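# Press the ivory rocker switch's marked end down

## Task

Push the marked end of the ivory rocker switch down so that it stays pressed and the switch still lies flat. Finish with nothing of the robot, camera cables included, touching the switch. Any drink can, parts box or small stack bin must still be upright.

## Robot and tools

Robot: two arms, left_arm and right_arm. Each has six joints, always listed as waist, shoulder, elbow, wrist pitch, wrist yaw, wrist roll, followed by a gripper. Stated joint ranges in rad: waist -2.618 to 3.054, shoulder 0.000 to 3.142, elbow 0.000 to 3.142, wrist pitch -1.571 to 1.571, wrist yaw -1.571 to 1.571, wrist roll -2.094 to 2.094. A real end may sit up to 0.059 rad either side of these.

Frame: positions use the scene frame. Its origin is at table-top height, halfway between the two nominal arm bases. +z is up, +x points out over the table, and left_arm is on the +y side. Arm names do not match image sides. The real bases are offset from nominal. Printed hand positions and orientations can be a few cm off, more at long reach.

The row: every command row holds 14 numbers, all in [-1, 1]. The first 7 are left_arm (six joints, then opening) and the last 7 are right_arm in the same layout. Both arms must always be filled in. Joint numbers are scaled offsets, not poses. They count from the Joint targets at the start of the action or move, not from the previous row. 1.0 equals 2.224 rad for waist, shoulder and elbow, and 8.485 rad for the three wrist joints. So 0 keeps a joint at its current target, and repeating an offset in a later action moves it further. The opening number is absolute: +1 fully open, -1 closed. Resending 0 is a real command, so to keep a gripper as it is, resend its present value.

execute_actions(actions, cameras): actions is a list of actions, each a list of up to 15 rows. Each row lasts one 1/30 s step, and a short list repeats its last row until 15 steps (0.5 s) are done. An empty list just reports state and images. An action is rejected for both arms if it would put a joint more than 0.059 rad beyond a range end. A badly formed action, or a failing first action, rejects the whole call. cameras picks images: omitted, null or ["all"] gives all, [] gives none, and an unknown name voids the call.

move(target, speed, blend, opening_speed, blocking, cameras): joint paths toward one row or a list of up to 15 rows. All rows count from the same starting Joint targets, not from each other. speed is the top speed in rad/s of whichever joint travels farthest: 0.01 to 12.57, default 0.5. It can be one value or one per target. blend, in rad, rounds corners in a list. opening_speed, 0.2 or more per second on the -1 to +1 scale, ramps the gripper. blocking=false returns after about 0.5 s while the move continues. Paths take at least 0.5 s and are cut short past 10 s. They do not avoid obstacles or the other arm. The result adds a move: line: done, off_target (at rest but more than 0.035 rad from target), moving, held or fault, plus limits=held if steps were withheld. done does not mean there is no contact.

wait(seconds, 0 to 10) lets the scene run while the last commands hold. stop() brakes a running move and needs some room to do so. zoom_image(camera, region) enlarges a region [x0, y0, x1, y1] in pixels from the top-left corner, at most 504 by 504, of cam_head_left or cam_head_right. finished_scene(scene) takes this scene's number and ends it for good.

Results: end_effector_position (m) and end_effector_quat_wxyz are in the scene frame. The position is the point between the finger pads, about 1 cm behind the tips. Fingers point along the gripper's +z and close along its y. Joint positions and Joint velocities have one block per arm: six joints (rad, rad/s), then the pad gap in m (0.094 when fully open). "within noise" means the arm is still. Joint targets is the base for your next offsets. Tool commands gives the current gripper commands. grip_measured is the opening on the command scale. "joint sent to its limit" marks a joint driven to its end. "joint command not followed" means the clearance check altered some steps. Joint torques are positive toward larger angles, and joints 1 to 3 wrap at ±28 N m. Action calls also list step-by-step joint positions.

Motion limits: each joint's target may lead its measured angle by at most 0.339 rad (first three joints) or 2.2 rad (wrists). Targets that would move a gripper more than 200 mm are scaled back. Large changes may need several actions, and very small ones may not start.

Cameras: cam_head_left and cam_head_right, both 896x504, are head-mounted and look down at the table. The given K and T_world_to_cam calibrations map world points to pixels. They may be off by about 2 degrees and 9 mm.

Heat: holding arms stretched out or pushing against something heats motors. MOTOR HOT appears at 75 °C. At 90 °C that arm folds and stops working, and at 100 °C it collapses.

Avoid: fast contact, pressing far past the contact point, knocking over the can, box or bin, pushing anything off the table, and any contact between the two arms. To end a push, command the joint targets back past the measured positions. For the switch, use one arm with the gripper closed. Go above the marked end, lower it slowly until the end clicks down, then lift clear so nothing touches the switch.

Each tool is called after "Call:" as name(argument=value, ...), one argument or row to a line, values as JSON.

## Session

Call:
execute_actions(
  actions=[],
)

Scene clock: 0.00 s.
left_arm: end_effector_position=(+0.4286, +0.2967, +0.1025) grip_measured=+1.000 end_effector_quat_wxyz=(+0.594, -0.058, +0.801, +0.043) | right_arm: end_effector_position=(+0.4064, -0.2592, +0.1034) grip_measured=+1.000 end_effector_quat_wxyz=(+0.590, +0.008, +0.807, -0.016)
Joint positions: left_arm=[0.015 1.55 0.343 0.908 -0.141 -0.044 0.094] | right_arm=[-0.012 1.559 0.377 0.875 -0.004 -0.019 0.094]
Joint velocities: within noise
Joint torques (N m): no reading
Heat: left arm: 25 °C; right arm: 29 °C.
Joint targets: left_arm=[0.015 1.542 0.352 0.915 -0.142 -0.045] | right_arm=[-0.012 1.552 0.383 0.873 -0.004 -0.019]
Tool commands: left_gripper/opening=+1.0 right_gripper/opening=+1.0

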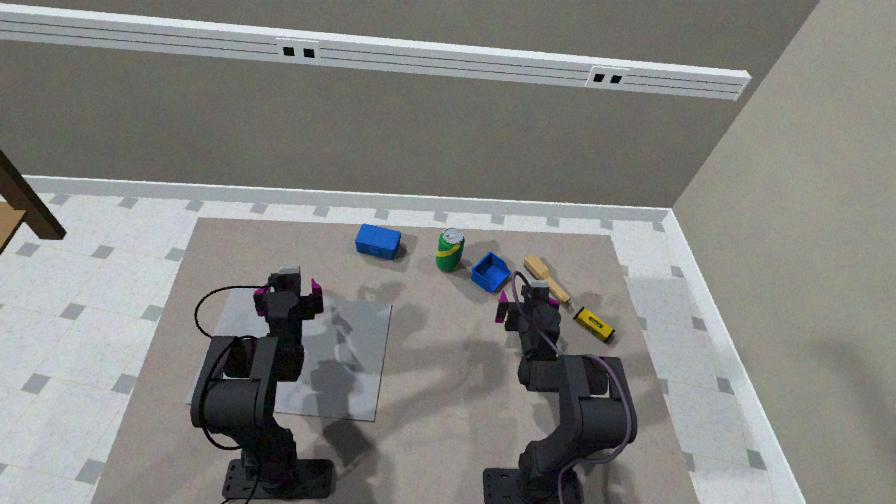

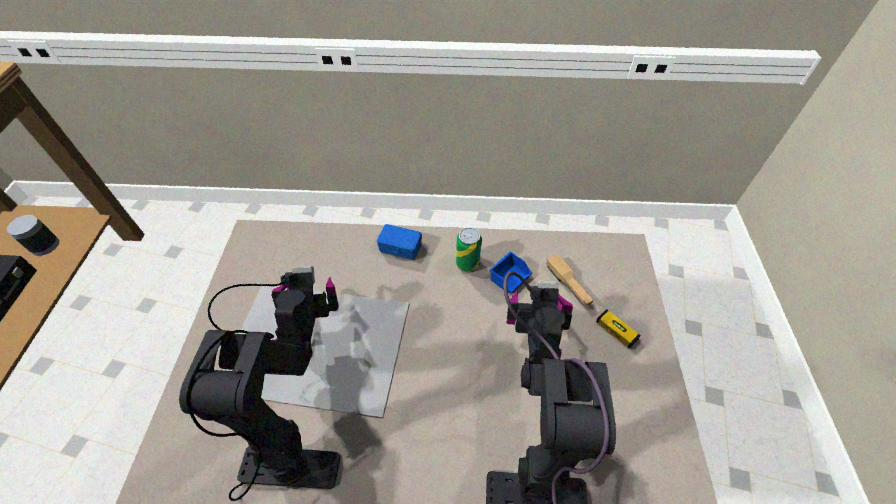

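Call:
zoom_image(
  camera="cam_head_left",
  region=[180, 210, 430, 430],
)

Call:
zoom_image(
  camera="cam_head_right",
  region=[420, 220, 680, 440],
)

Call:
zoom_image(
  camera="cam_head_right",
  region=[180, 230, 440, 450],
)

Call:
zoom_image(
  camera="cam_head_left",
  region=[400, 220, 660, 440],
)

Scaled by 2.016 from the camera's 896x504 image, which has a finer 1280x720 frame.

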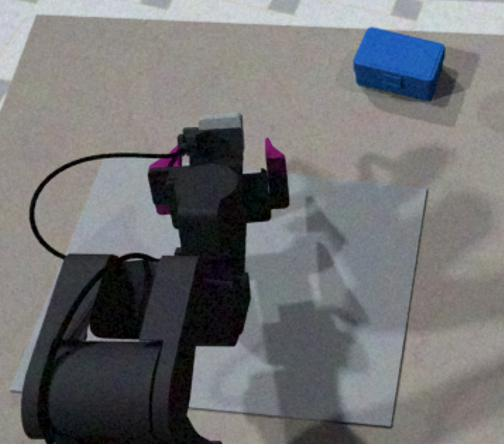

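Scaled by 1.938 from the camera's 896x504 image, which has a finer 1280x720 frame.

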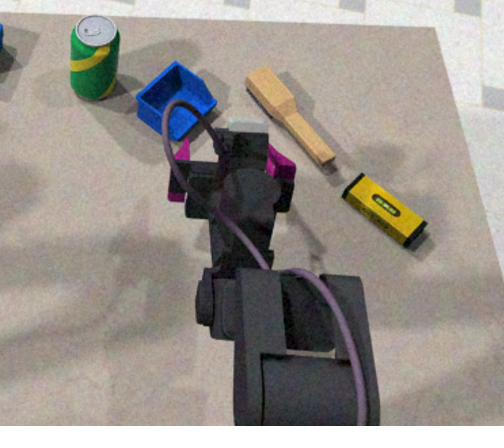

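Scaled by 1.938 from the camera's 896x504 image, which has a finer 1280x720 frame.

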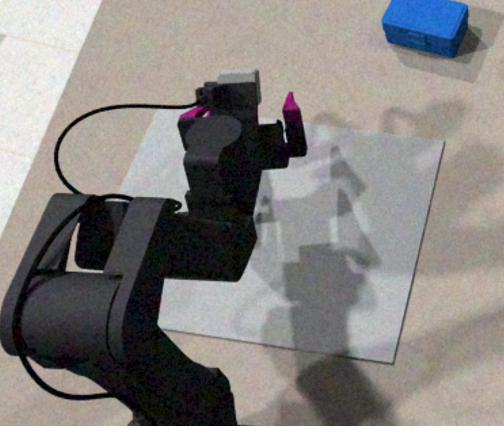

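Scaled by 1.938 from the camera's 896x504 image, which has a finer 1280x720 frame.

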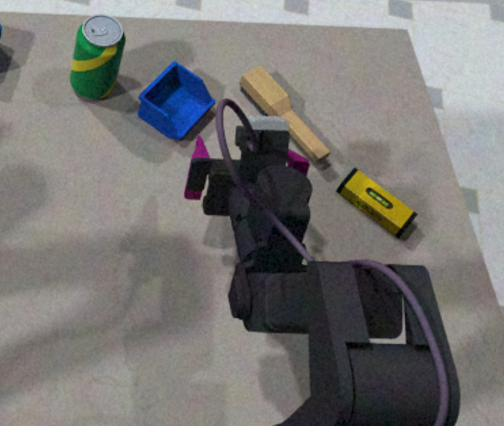

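Call:
move(
  target=[
    [0, -0.135, 0, 0, 0, 0, 1, 0, -0.135, 0, 0, 0, 0, 1],
    [0.36, -0.135, 0, 0, 0, 0, 1, 0, -0.135, 0, 0, 0, 0, 1],
  ],
  speed=1.0,
  blend=0.1,
)

Scene clock: 16.30 s.
left_arm: end_effector_position=(+0.2850, +0.5622, +0.2137) grip_measured=+1.000 end_effector_quat_wxyz=(+0.640, -0.331, +0.623, +0.304) | right_arm: end_effector_position=(+0.3941, -0.2586, +0.2140) grip_measured=+1.000 end_effector_quat_wxyz=(+0.700, +0.007, +0.713, -0.020)
Joint positions: left_arm=[0.81 1.255 0.343 0.916 -0.139 -0.044 0.094] | right_arm=[-0.012 1.261 0.377 0.866 -0.004 -0.019 0.094]
Joint velocities: within noise
Joint torques (N m): left_arm=[0.4 -4.26 7.91 2.2 -0.05 -0.04] | right_arm=[-0.01 -3.54 7.49 2.18 -0.01 -0.02]
Heat: left arm: 28 °C; right arm: 33 °C.
Joint targets: left_arm=[0.815 1.241 0.352 0.915 -0.142 -0.045] | right_arm=[-0.012 1.252 0.383 0.874 -0.004 -0.019]
move: done

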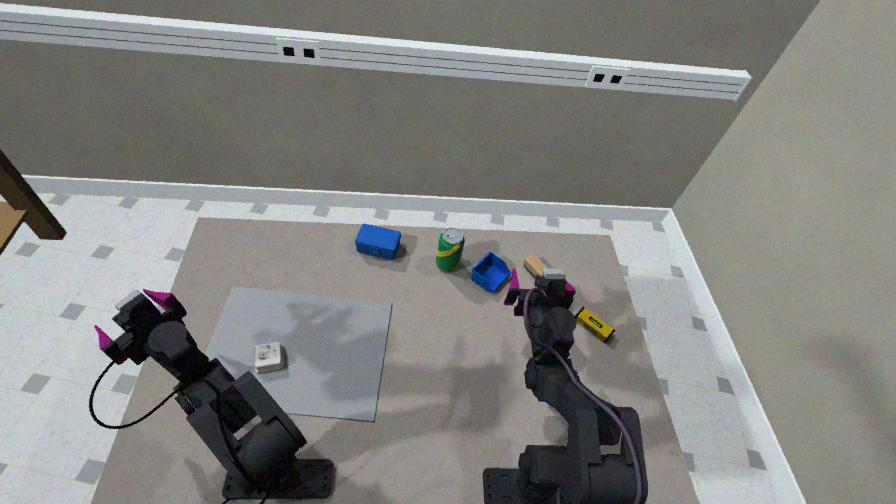

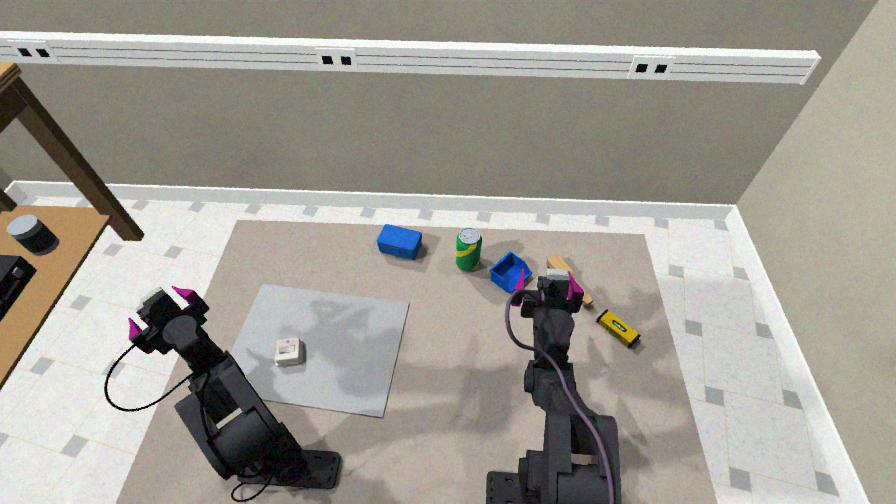

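Call:
zoom_image(
  camera="cam_head_left",
  region=[240, 330, 300, 385],
)

Call:
zoom_image(
  camera="cam_head_right",
  region=[260, 325, 320, 380],
)

Scaled by 8.400 from the camera's 896x504 image, which has a finer 1280x720 frame.

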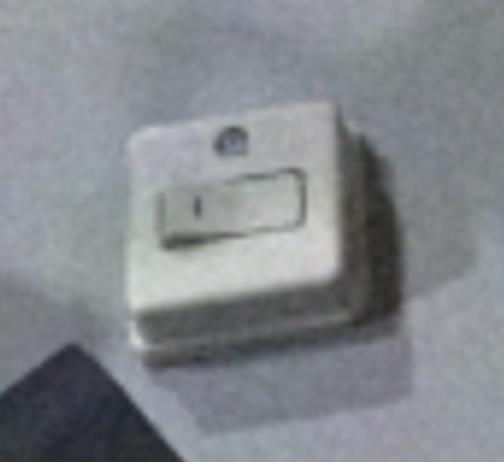

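Scaled by 8.400 from the camera's 896x504 image, which has a finer 1280x720 frame.

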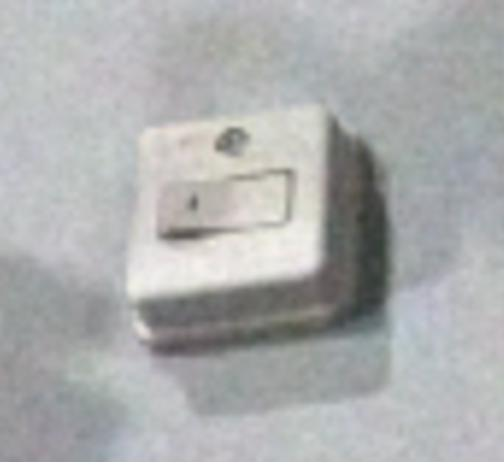

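Call:
zoom_image(
  camera="cam_head_left",
  region=[85, 280, 205, 380],
)

Call:
zoom_image(
  camera="cam_head_right",
  region=[500, 255, 620, 355],
)

Scaled by 4.200 from the camera's 896x504 image, which has a finer 1280x720 frame.

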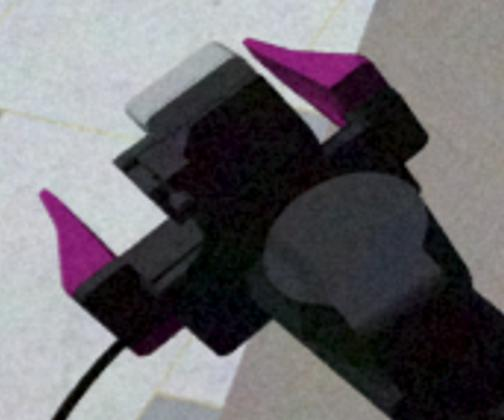

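Scaled by 4.200 from the camera's 896x504 image, which has a finer 1280x720 frame.

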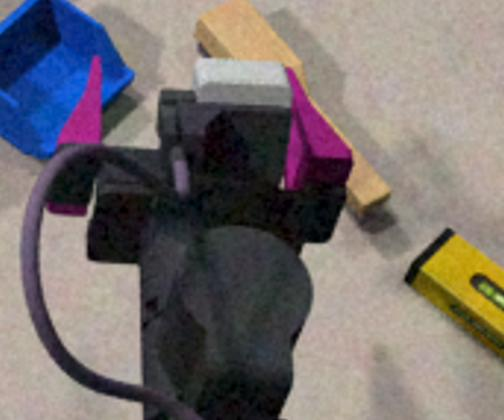

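Call:
move(
  target=[-0.2757, 0.1273, 0.3883, -0.2566, 0.01674, 0.0053, -1, 0, 0, 0, 0, 0, 0, -1],
  speed=1.0,
)

Call:
zoom_image(
  camera="cam_head_left",
  region=[200, 260, 340, 400],
)

Call:
zoom_image(
  camera="cam_head_right",
  region=[220, 260, 360, 400],
)

Scene clock: 39.33 s.
left_arm: end_effector_position=(+0.2839, +0.3224, +0.1132) grip_measured=-0.995 end_effector_quat_wxyz=(-0.003, -0.099, +0.995, +0.005) | right_arm: end_effector_position=(+0.3941, -0.2586, +0.2139) grip_measured=-0.996 end_effector_quat_wxyz=(+0.700, +0.007, +0.714, -0.020)
Joint positions: left_arm=[0.207 1.51 1.188 -1.253 -0.01 -0.01 0] | right_arm=[-0.012 1.261 0.377 0.866 -0.004 -0.019 0]
Joint velocities: within noise
Joint torques (N m): left_arm=[-0.43 -3.81 9.39 0.41 0.14 0.08] | right_arm=[0.01 -3.54 7.5 2.18 -0.01 -0.02]
Heat: left arm: 30 °C; right arm: 35 °C.
Joint targets: left_arm=[0.202 1.525 1.215 -1.263 0.000 0.000] | right_arm=[-0.012 1.252 0.383 0.873 -0.004 -0.019]
move: done

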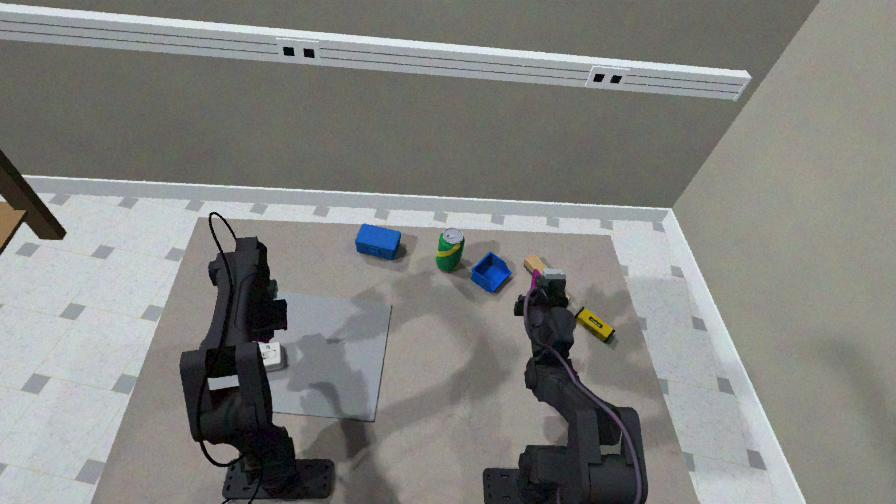

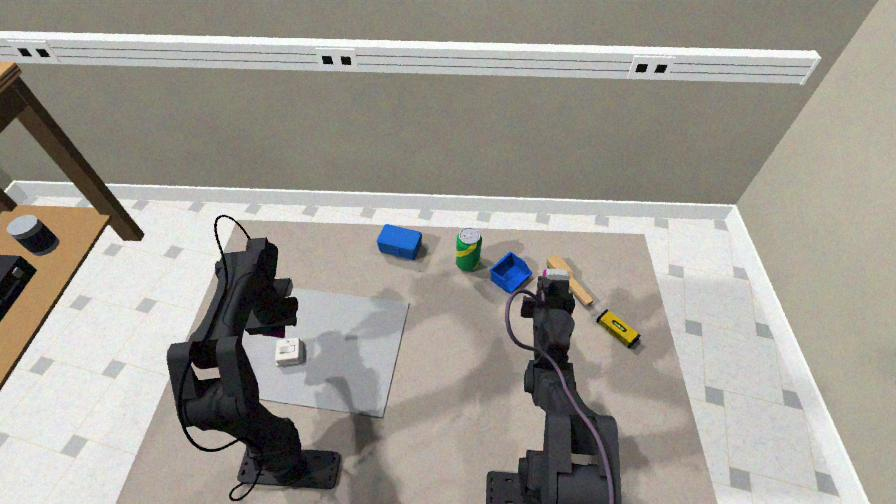

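Scaled by 3.600 from the camera's 896x504 image, which has a finer 1280x720 frame.

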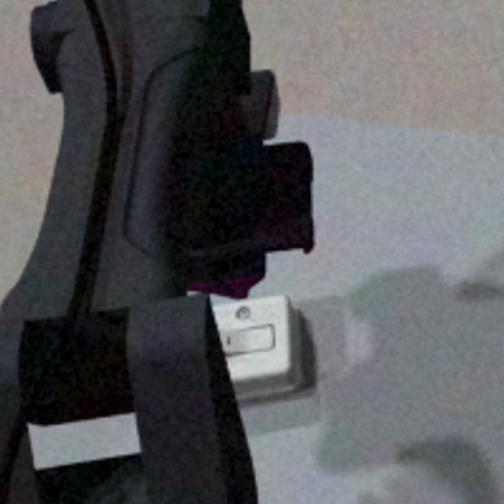

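Scaled by 3.600 from the camera's 896x504 image, which has a finer 1280x720 frame.

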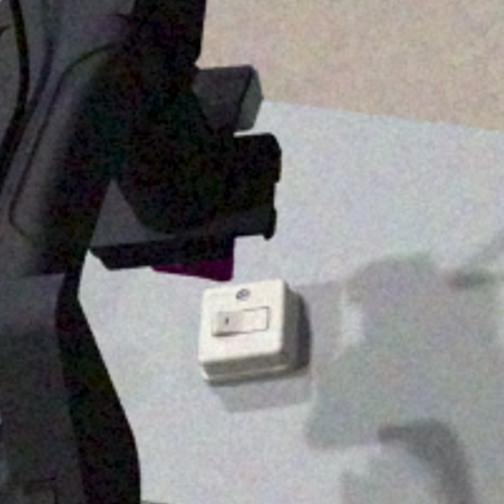

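Call:
zoom_image(
  camera="cam_head_right",
  region=[500, 250, 620, 350],
)

Call:
zoom_image(
  camera="cam_head_left",
  region=[490, 250, 610, 350],
)

Scaled by 4.200 from the camera's 896x504 image, which has a finer 1280x720 frame.

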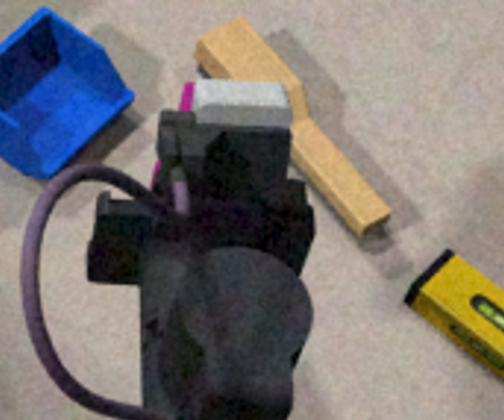

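Scaled by 4.200 from the camera's 896x504 image, which has a finer 1280x720 frame.

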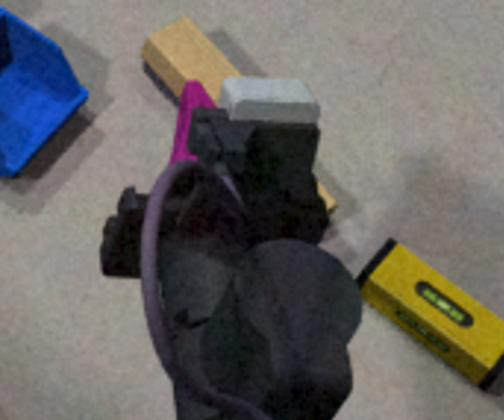

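Call:
zoom_image(
  camera="cam_head_right",
  region=[240, 300, 320, 380],
)

Call:
zoom_image(
  camera="cam_head_left",
  region=[230, 310, 300, 380],
)

Scaled by 6.300 from the camera's 896x504 image, which has a finer 1280x720 frame.

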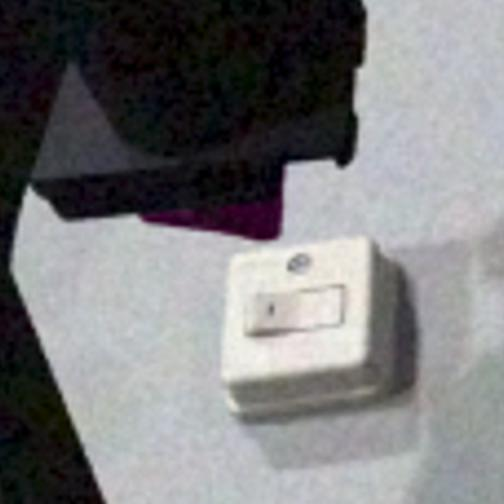

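Scaled by 7.200 from the camera's 896x504 image, which has a finer 1280x720 frame.

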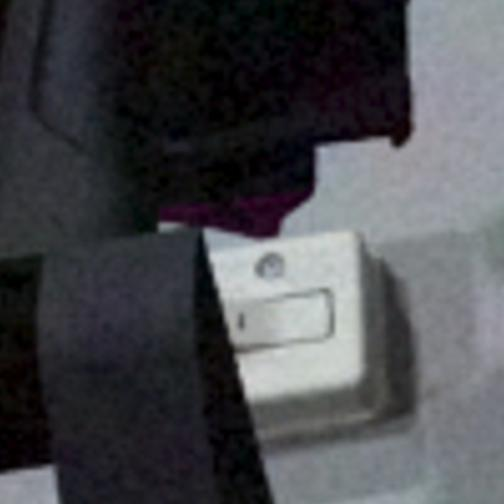

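Call:
move(
  target=[0, 0, 0, -0.0295, 0.0295, 0, -1, 0, 0, 0, 0, 0, 0, -1],
  speed=1.0,
)

Call:
zoom_image(
  camera="cam_head_right",
  region=[240, 290, 340, 390],
)

Call:
zoom_image(
  camera="cam_head_left",
  region=[220, 290, 320, 390],
)

Scene clock: 66.27 s.
left_arm: end_effector_position=(+0.2332, +0.2687, +0.1258) grip_measured=-0.995 end_effector_quat_wxyz=(-0.114, -0.113, +0.979, -0.127) | right_arm: end_effector_position=(+0.3941, -0.2586, +0.2139) grip_measured=-0.996 end_effector_quat_wxyz=(+0.700, +0.007, +0.714, -0.020)
Joint positions: left_arm=[0.207 1.51 1.188 -1.502 0.235 -0.01 0] | right_arm=[-0.012 1.261 0.377 0.866 -0.004 -0.019 0]
Joint velocities: within noise
Joint torques (N m): left_arm=[-0.46 -3.54 8.88 -0.06 0.35 0.06] | right_arm=[0.01 -3.54 7.49 2.18 -0.01 -0.03]
Heat: left arm: 27 °C; right arm: 36 °C.
Joint targets: left_arm=[0.202 1.525 1.215 -1.513 0.250 0.000] | right_arm=[-0.012 1.252 0.383 0.873 -0.004 -0.019]
move: done

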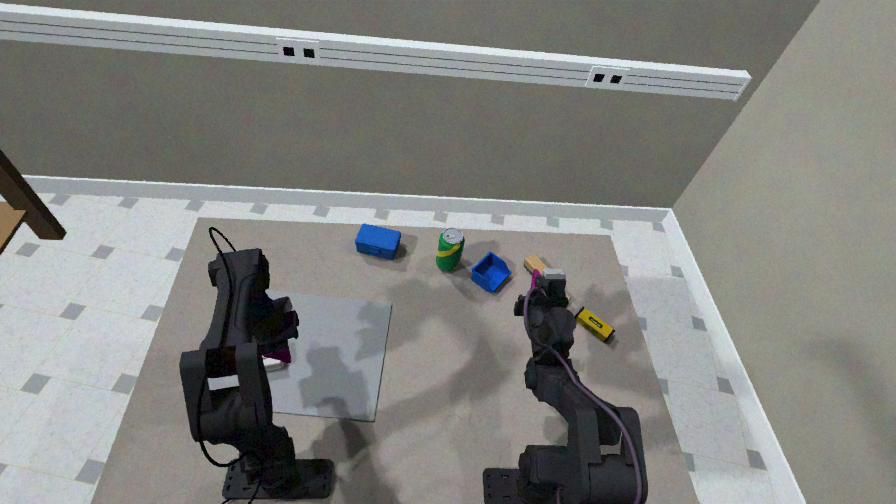

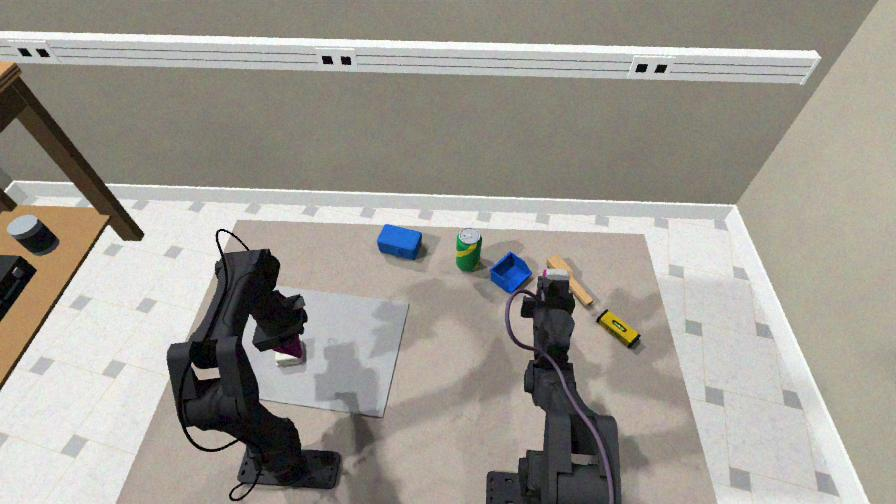

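Scaled by 5.040 from the camera's 896x504 image, which has a finer 1280x720 frame.

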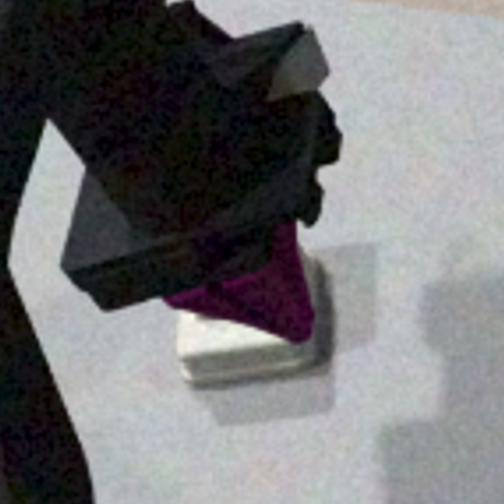

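Scaled by 5.040 from the camera's 896x504 image, which has a finer 1280x720 frame.

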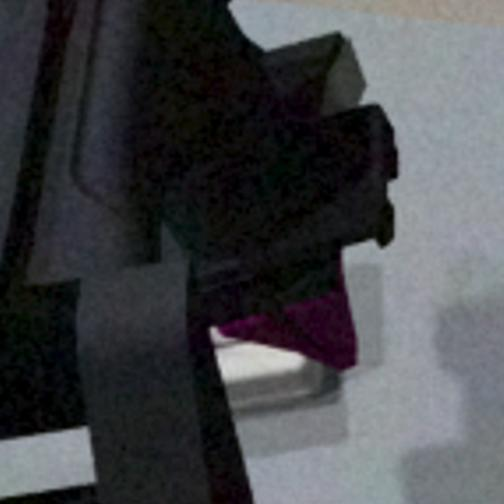

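Call:
move(
  target=[0.0504, 0.0234, -0.0193, 0.04125, -0.02946, 0, -1, 0, 0, 0, 0, 0, 0, -1],
  speed=1.0,
)

Call:
zoom_image(
  camera="cam_head_right",
  region=[240, 290, 340, 390],
)

Call:
zoom_image(
  camera="cam_head_left",
  region=[220, 290, 320, 390],
)

Scene clock: 78.53 s.
left_arm: end_effector_position=(+0.2934, +0.3485, +0.0980) grip_measured=-0.995 end_effector_quat_wxyz=(+0.005, -0.150, +0.989, -0.005) | right_arm: end_effector_position=(+0.3941, -0.2586, +0.2139) grip_measured=-0.996 end_effector_quat_wxyz=(+0.700, +0.007, +0.714, -0.020)
Joint positions: left_arm=[0.31 1.563 1.179 -1.178 0.011 -0.01 0] | right_arm=[-0.012 1.261 0.377 0.866 -0.004 -0.019 0]
Joint velocities: within noise
Joint torques (N m): left_arm=[0.34 -4.53 6.15 0.71 -0.1 0.08] | right_arm=[-0.01 -3.54 7.5 2.18 -0.01 -0.03]
Heat: left arm: 27 °C; right arm: 37 °C.
Joint targets: left_arm=[0.314 1.576 1.173 -1.163 0.001 0.000] | right_arm=[-0.012 1.252 0.383 0.873 -0.004 -0.019]
move: done

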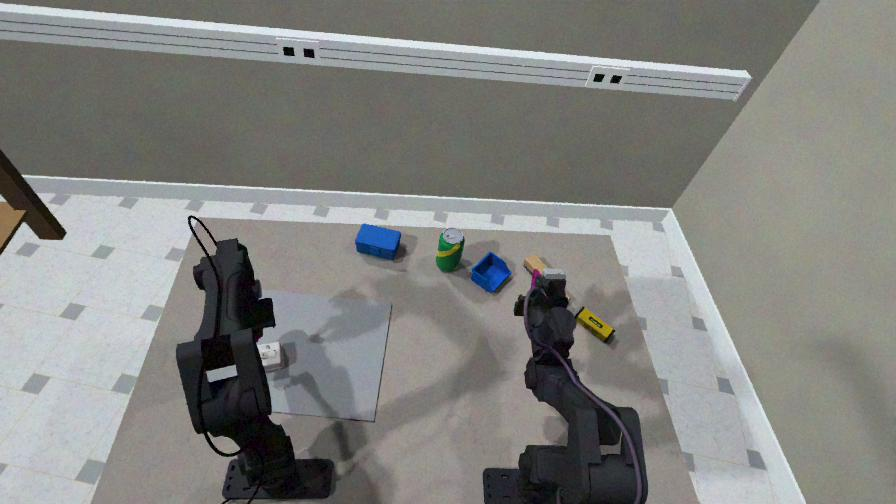

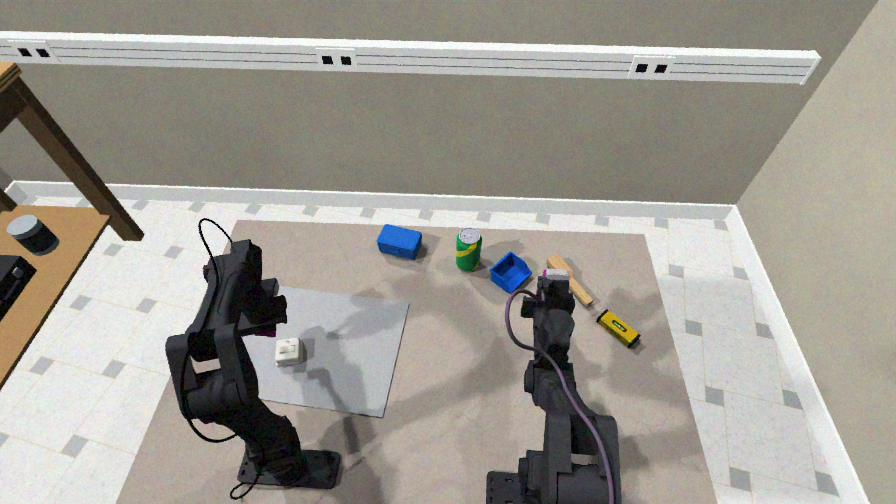

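Scaled by 5.040 from the camera's 896x504 image, which has a finer 1280x720 frame.

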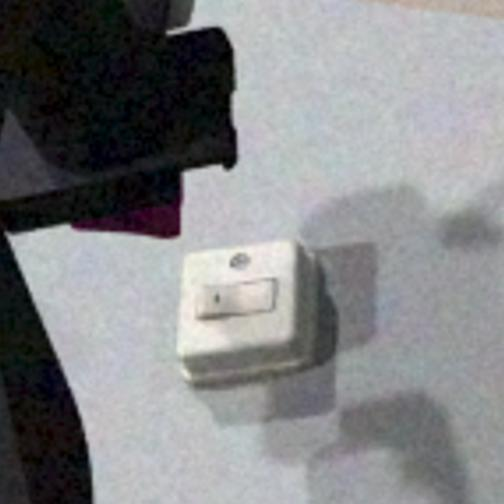

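Scaled by 5.040 from the camera's 896x504 image, which has a finer 1280x720 frame.

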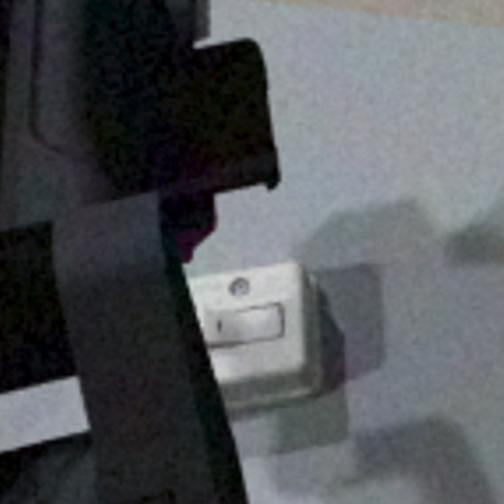

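Call:
move(
  target=[0.0040, 0.0207, -0.0773, 0.0246, -0.001, 0, -1, 0, 0, 0, 0, 0, 0, -1],
  speed=0.3,
)

Call:
zoom_image(
  camera="cam_head_right",
  region=[250, 310, 320, 380],
)

Call:
zoom_image(
  camera="cam_head_left",
  region=[230, 310, 300, 380],
)

Scene clock: 85.73 s.
left_arm: end_effector_position=(+0.2878, +0.3505, +0.0442) grip_measured=-0.995 end_effector_quat_wxyz=(-0.001, -0.154, +0.988, -0.001) | right_arm: end_effector_position=(+0.3941, -0.2586, +0.2139) grip_measured=-0.996 end_effector_quat_wxyz=(+0.700, +0.007, +0.714, -0.020)
Joint positions: left_arm=[0.317 1.609 1.005 -0.97 0.002 -0.01 0] | right_arm=[-0.012 1.261 0.377 0.866 -0.004 -0.019 0]
Joint velocities: within noise
Joint torques (N m): left_arm=[0.5 -4.64 6 0.68 -0.1 0.07] | right_arm=[-0.02 -3.55 7.51 2.18 -0.01 -0.03]
Heat: left arm: 27 °C; right arm: 37 °C.
Joint targets: left_arm=[0.323 1.623 1.001 -0.954 -0.008 0.000] | right_arm=[-0.012 1.252 0.383 0.874 -0.004 -0.019]
move: done

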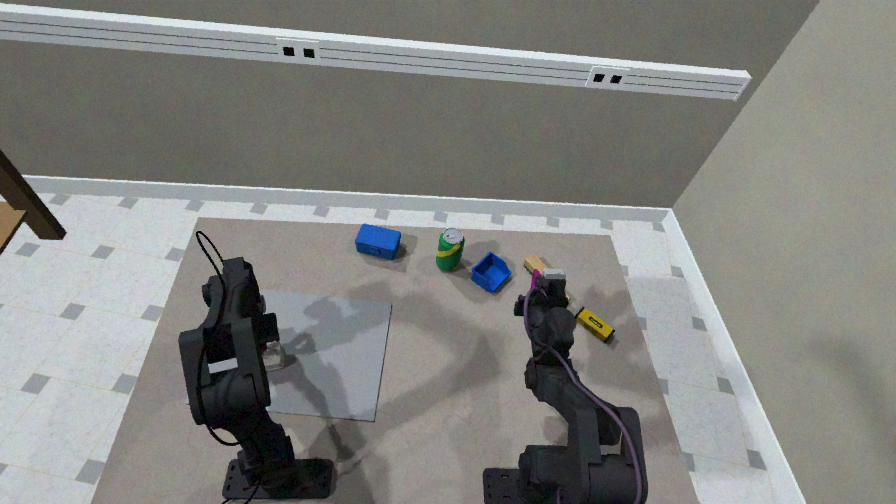

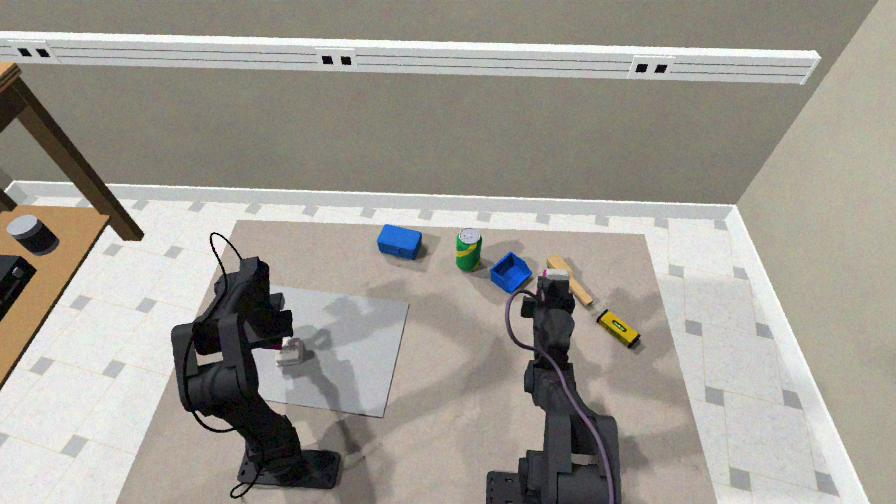

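Scaled by 7.200 from the camera's 896x504 image, which has a finer 1280x720 frame.

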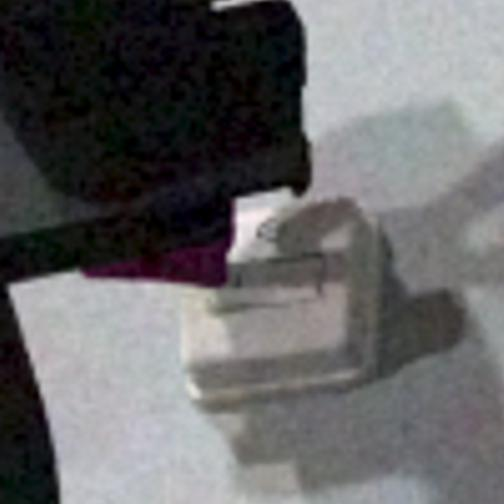

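Scaled by 7.200 from the camera's 896x504 image, which has a finer 1280x720 frame.

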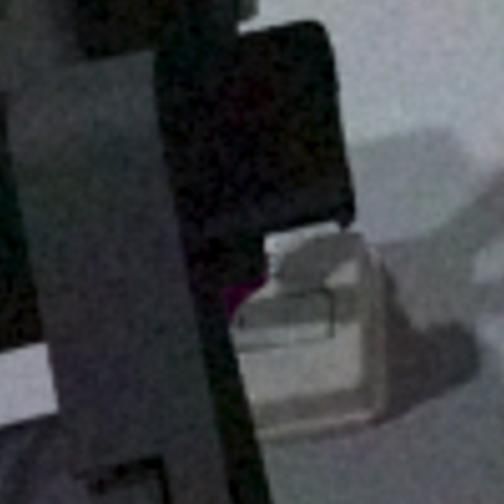

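Call:
move(
  target=[0.0009, 0.0106, -0.0084, 0.00535, 0, 0, -1, 0, 0, 0, 0, 0, 0, -1],
  speed=0.15,
)

Call:
zoom_image(
  camera="cam_head_right",
  region=[250, 310, 320, 380],
)

Call:
zoom_image(
  camera="cam_head_left",
  region=[230, 310, 300, 380],
)

Scene clock: 90.60 s.
left_arm: end_effector_position=(+0.2903, +0.3526, +0.0368) grip_measured=-0.995 end_effector_quat_wxyz=(+0.001, -0.155, +0.988, +0.001) | right_arm: end_effector_position=(+0.3941, -0.2586, +0.2138) grip_measured=-0.996 end_effector_quat_wxyz=(+0.700, +0.007, +0.714, -0.020)
Joint positions: left_arm=[0.319 1.627 0.992 -0.934 -0.002 -0.01 0] | right_arm=[-0.012 1.261 0.377 0.866 -0.004 -0.019 0]
Joint velocities: within noise
Joint torques (N m): left_arm=[0.4 -4.3 5.45 0.8 -0.09 0.07] | right_arm=[-0.01 -3.54 7.49 2.18 -0.01 -0.02]
Heat: left arm: 27 °C; right arm: 37 °C.
Joint targets: left_arm=[0.325 1.646 0.982 -0.908 -0.008 0.000] | right_arm=[-0.012 1.252 0.383 0.873 -0.004 -0.019]
move: done

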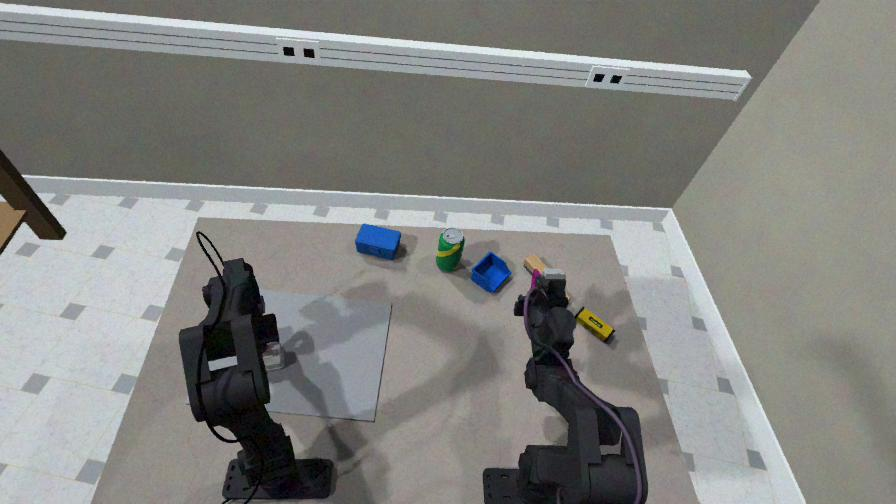

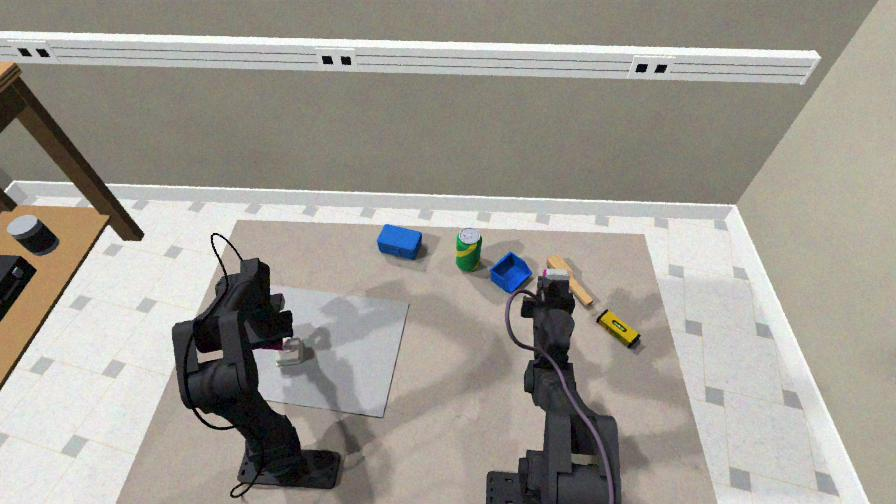

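Scaled by 7.200 from the camera's 896x504 image, which has a finer 1280x720 frame.

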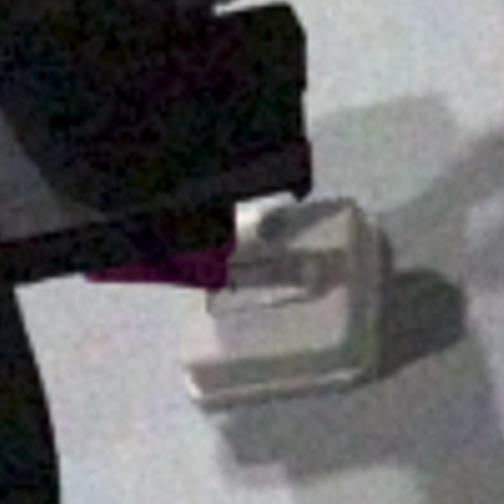

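Scaled by 7.200 from the camera's 896x504 image, which has a finer 1280x720 frame.

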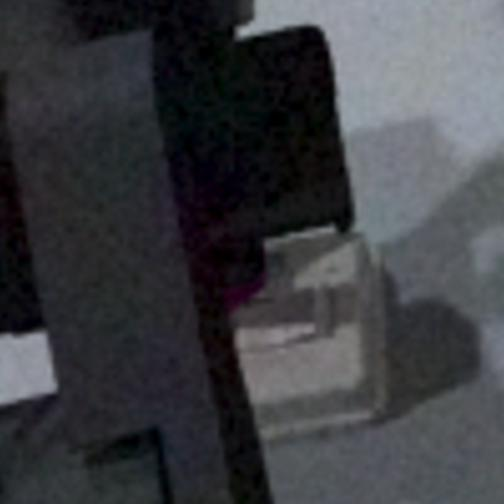

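Call:
move(
  target=[-0.0036, 0.0085, -0.0119, 0.0051, 0, 0, -1, 0, 0, 0, 0, 0, 0, -1],
  speed=0.15,
)

Call:
zoom_image(
  camera="cam_head_right",
  region=[250, 310, 320, 380],
)

Call:
zoom_image(
  camera="cam_head_left",
  region=[230, 310, 300, 380],
)

Scene clock: 94.53 s.
left_arm: end_effector_position=(+0.2902, +0.3526, +0.0359) grip_measured=-0.995 end_effector_quat_wxyz=(+0.001, -0.155, +0.988, +0.001) | right_arm: end_effector_position=(+0.3941, -0.2586, +0.2138) grip_measured=-0.996 end_effector_quat_wxyz=(+0.700, +0.007, +0.714, -0.020)
Joint positions: left_arm=[0.319 1.627 0.988 -0.929 -0.002 -0.01 0] | right_arm=[-0.012 1.261 0.377 0.866 -0.004 -0.019 0]
Joint velocities: within noise
Joint torques (N m): left_arm=[-0.24 -2.74 3.26 1.19 -0.1 0.05] | right_arm=[-0.01 -3.54 7.5 2.18 -0.01 -0.02]
Heat: left arm: 26 °C; right arm: 37 °C.
Joint targets: left_arm=[0.317 1.665 0.955 -0.865 -0.008 0.000] | right_arm=[-0.012 1.252 0.383 0.873 -0.004 -0.019]
move: off_target (left_arm); left_arm: the wrist pitch is farthest, 0.064 rad from its target

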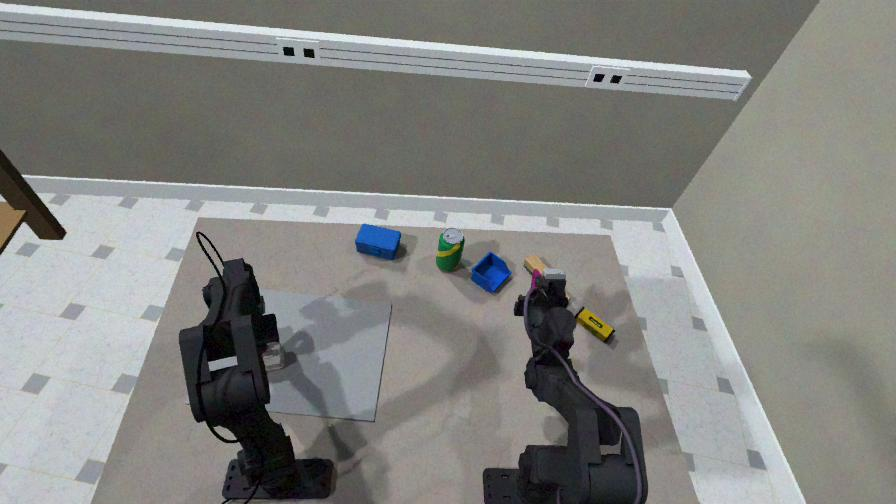

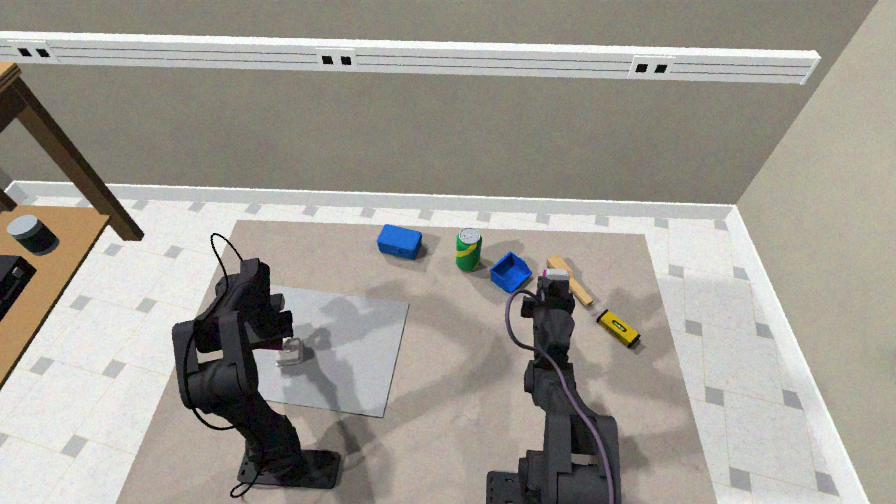

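Scaled by 7.200 from the camera's 896x504 image, which has a finer 1280x720 frame.

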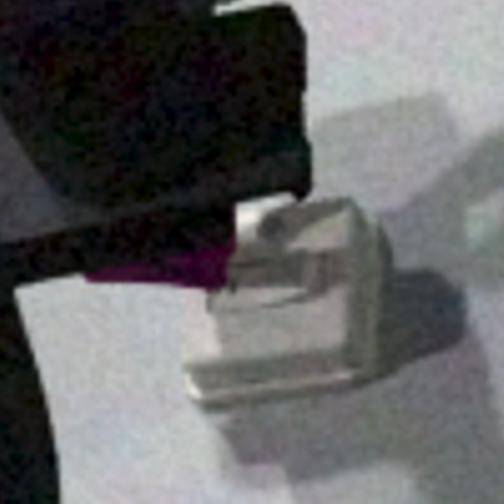

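Scaled by 7.200 from the camera's 896x504 image, which has a finer 1280x720 frame.

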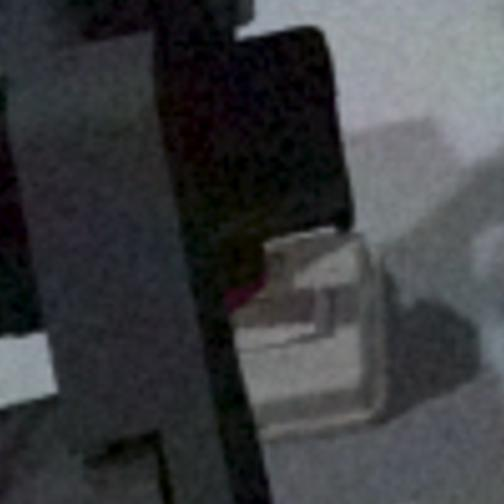

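Call:
zoom_image(
  camera="cam_head_right",
  region=[270, 330, 310, 370],
)

Call:
zoom_image(
  camera="cam_head_left",
  region=[255, 335, 295, 375],
)

Scaled by 12.600 from the camera's 896x504 image, which has a finer 1280x720 frame.

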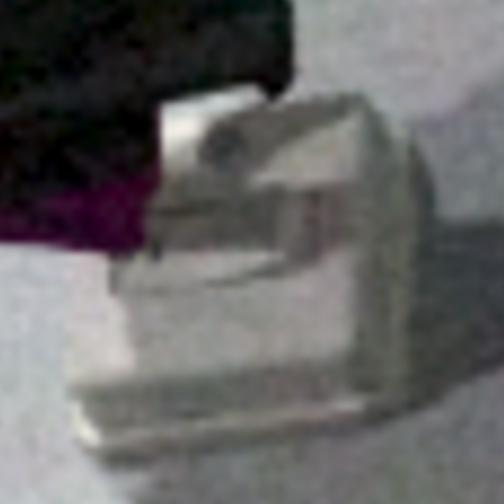

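Scaled by 12.600 from the camera's 896x504 image, which has a finer 1280x720 frame.

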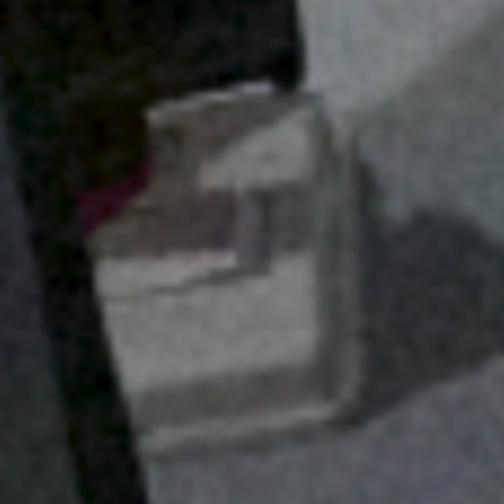

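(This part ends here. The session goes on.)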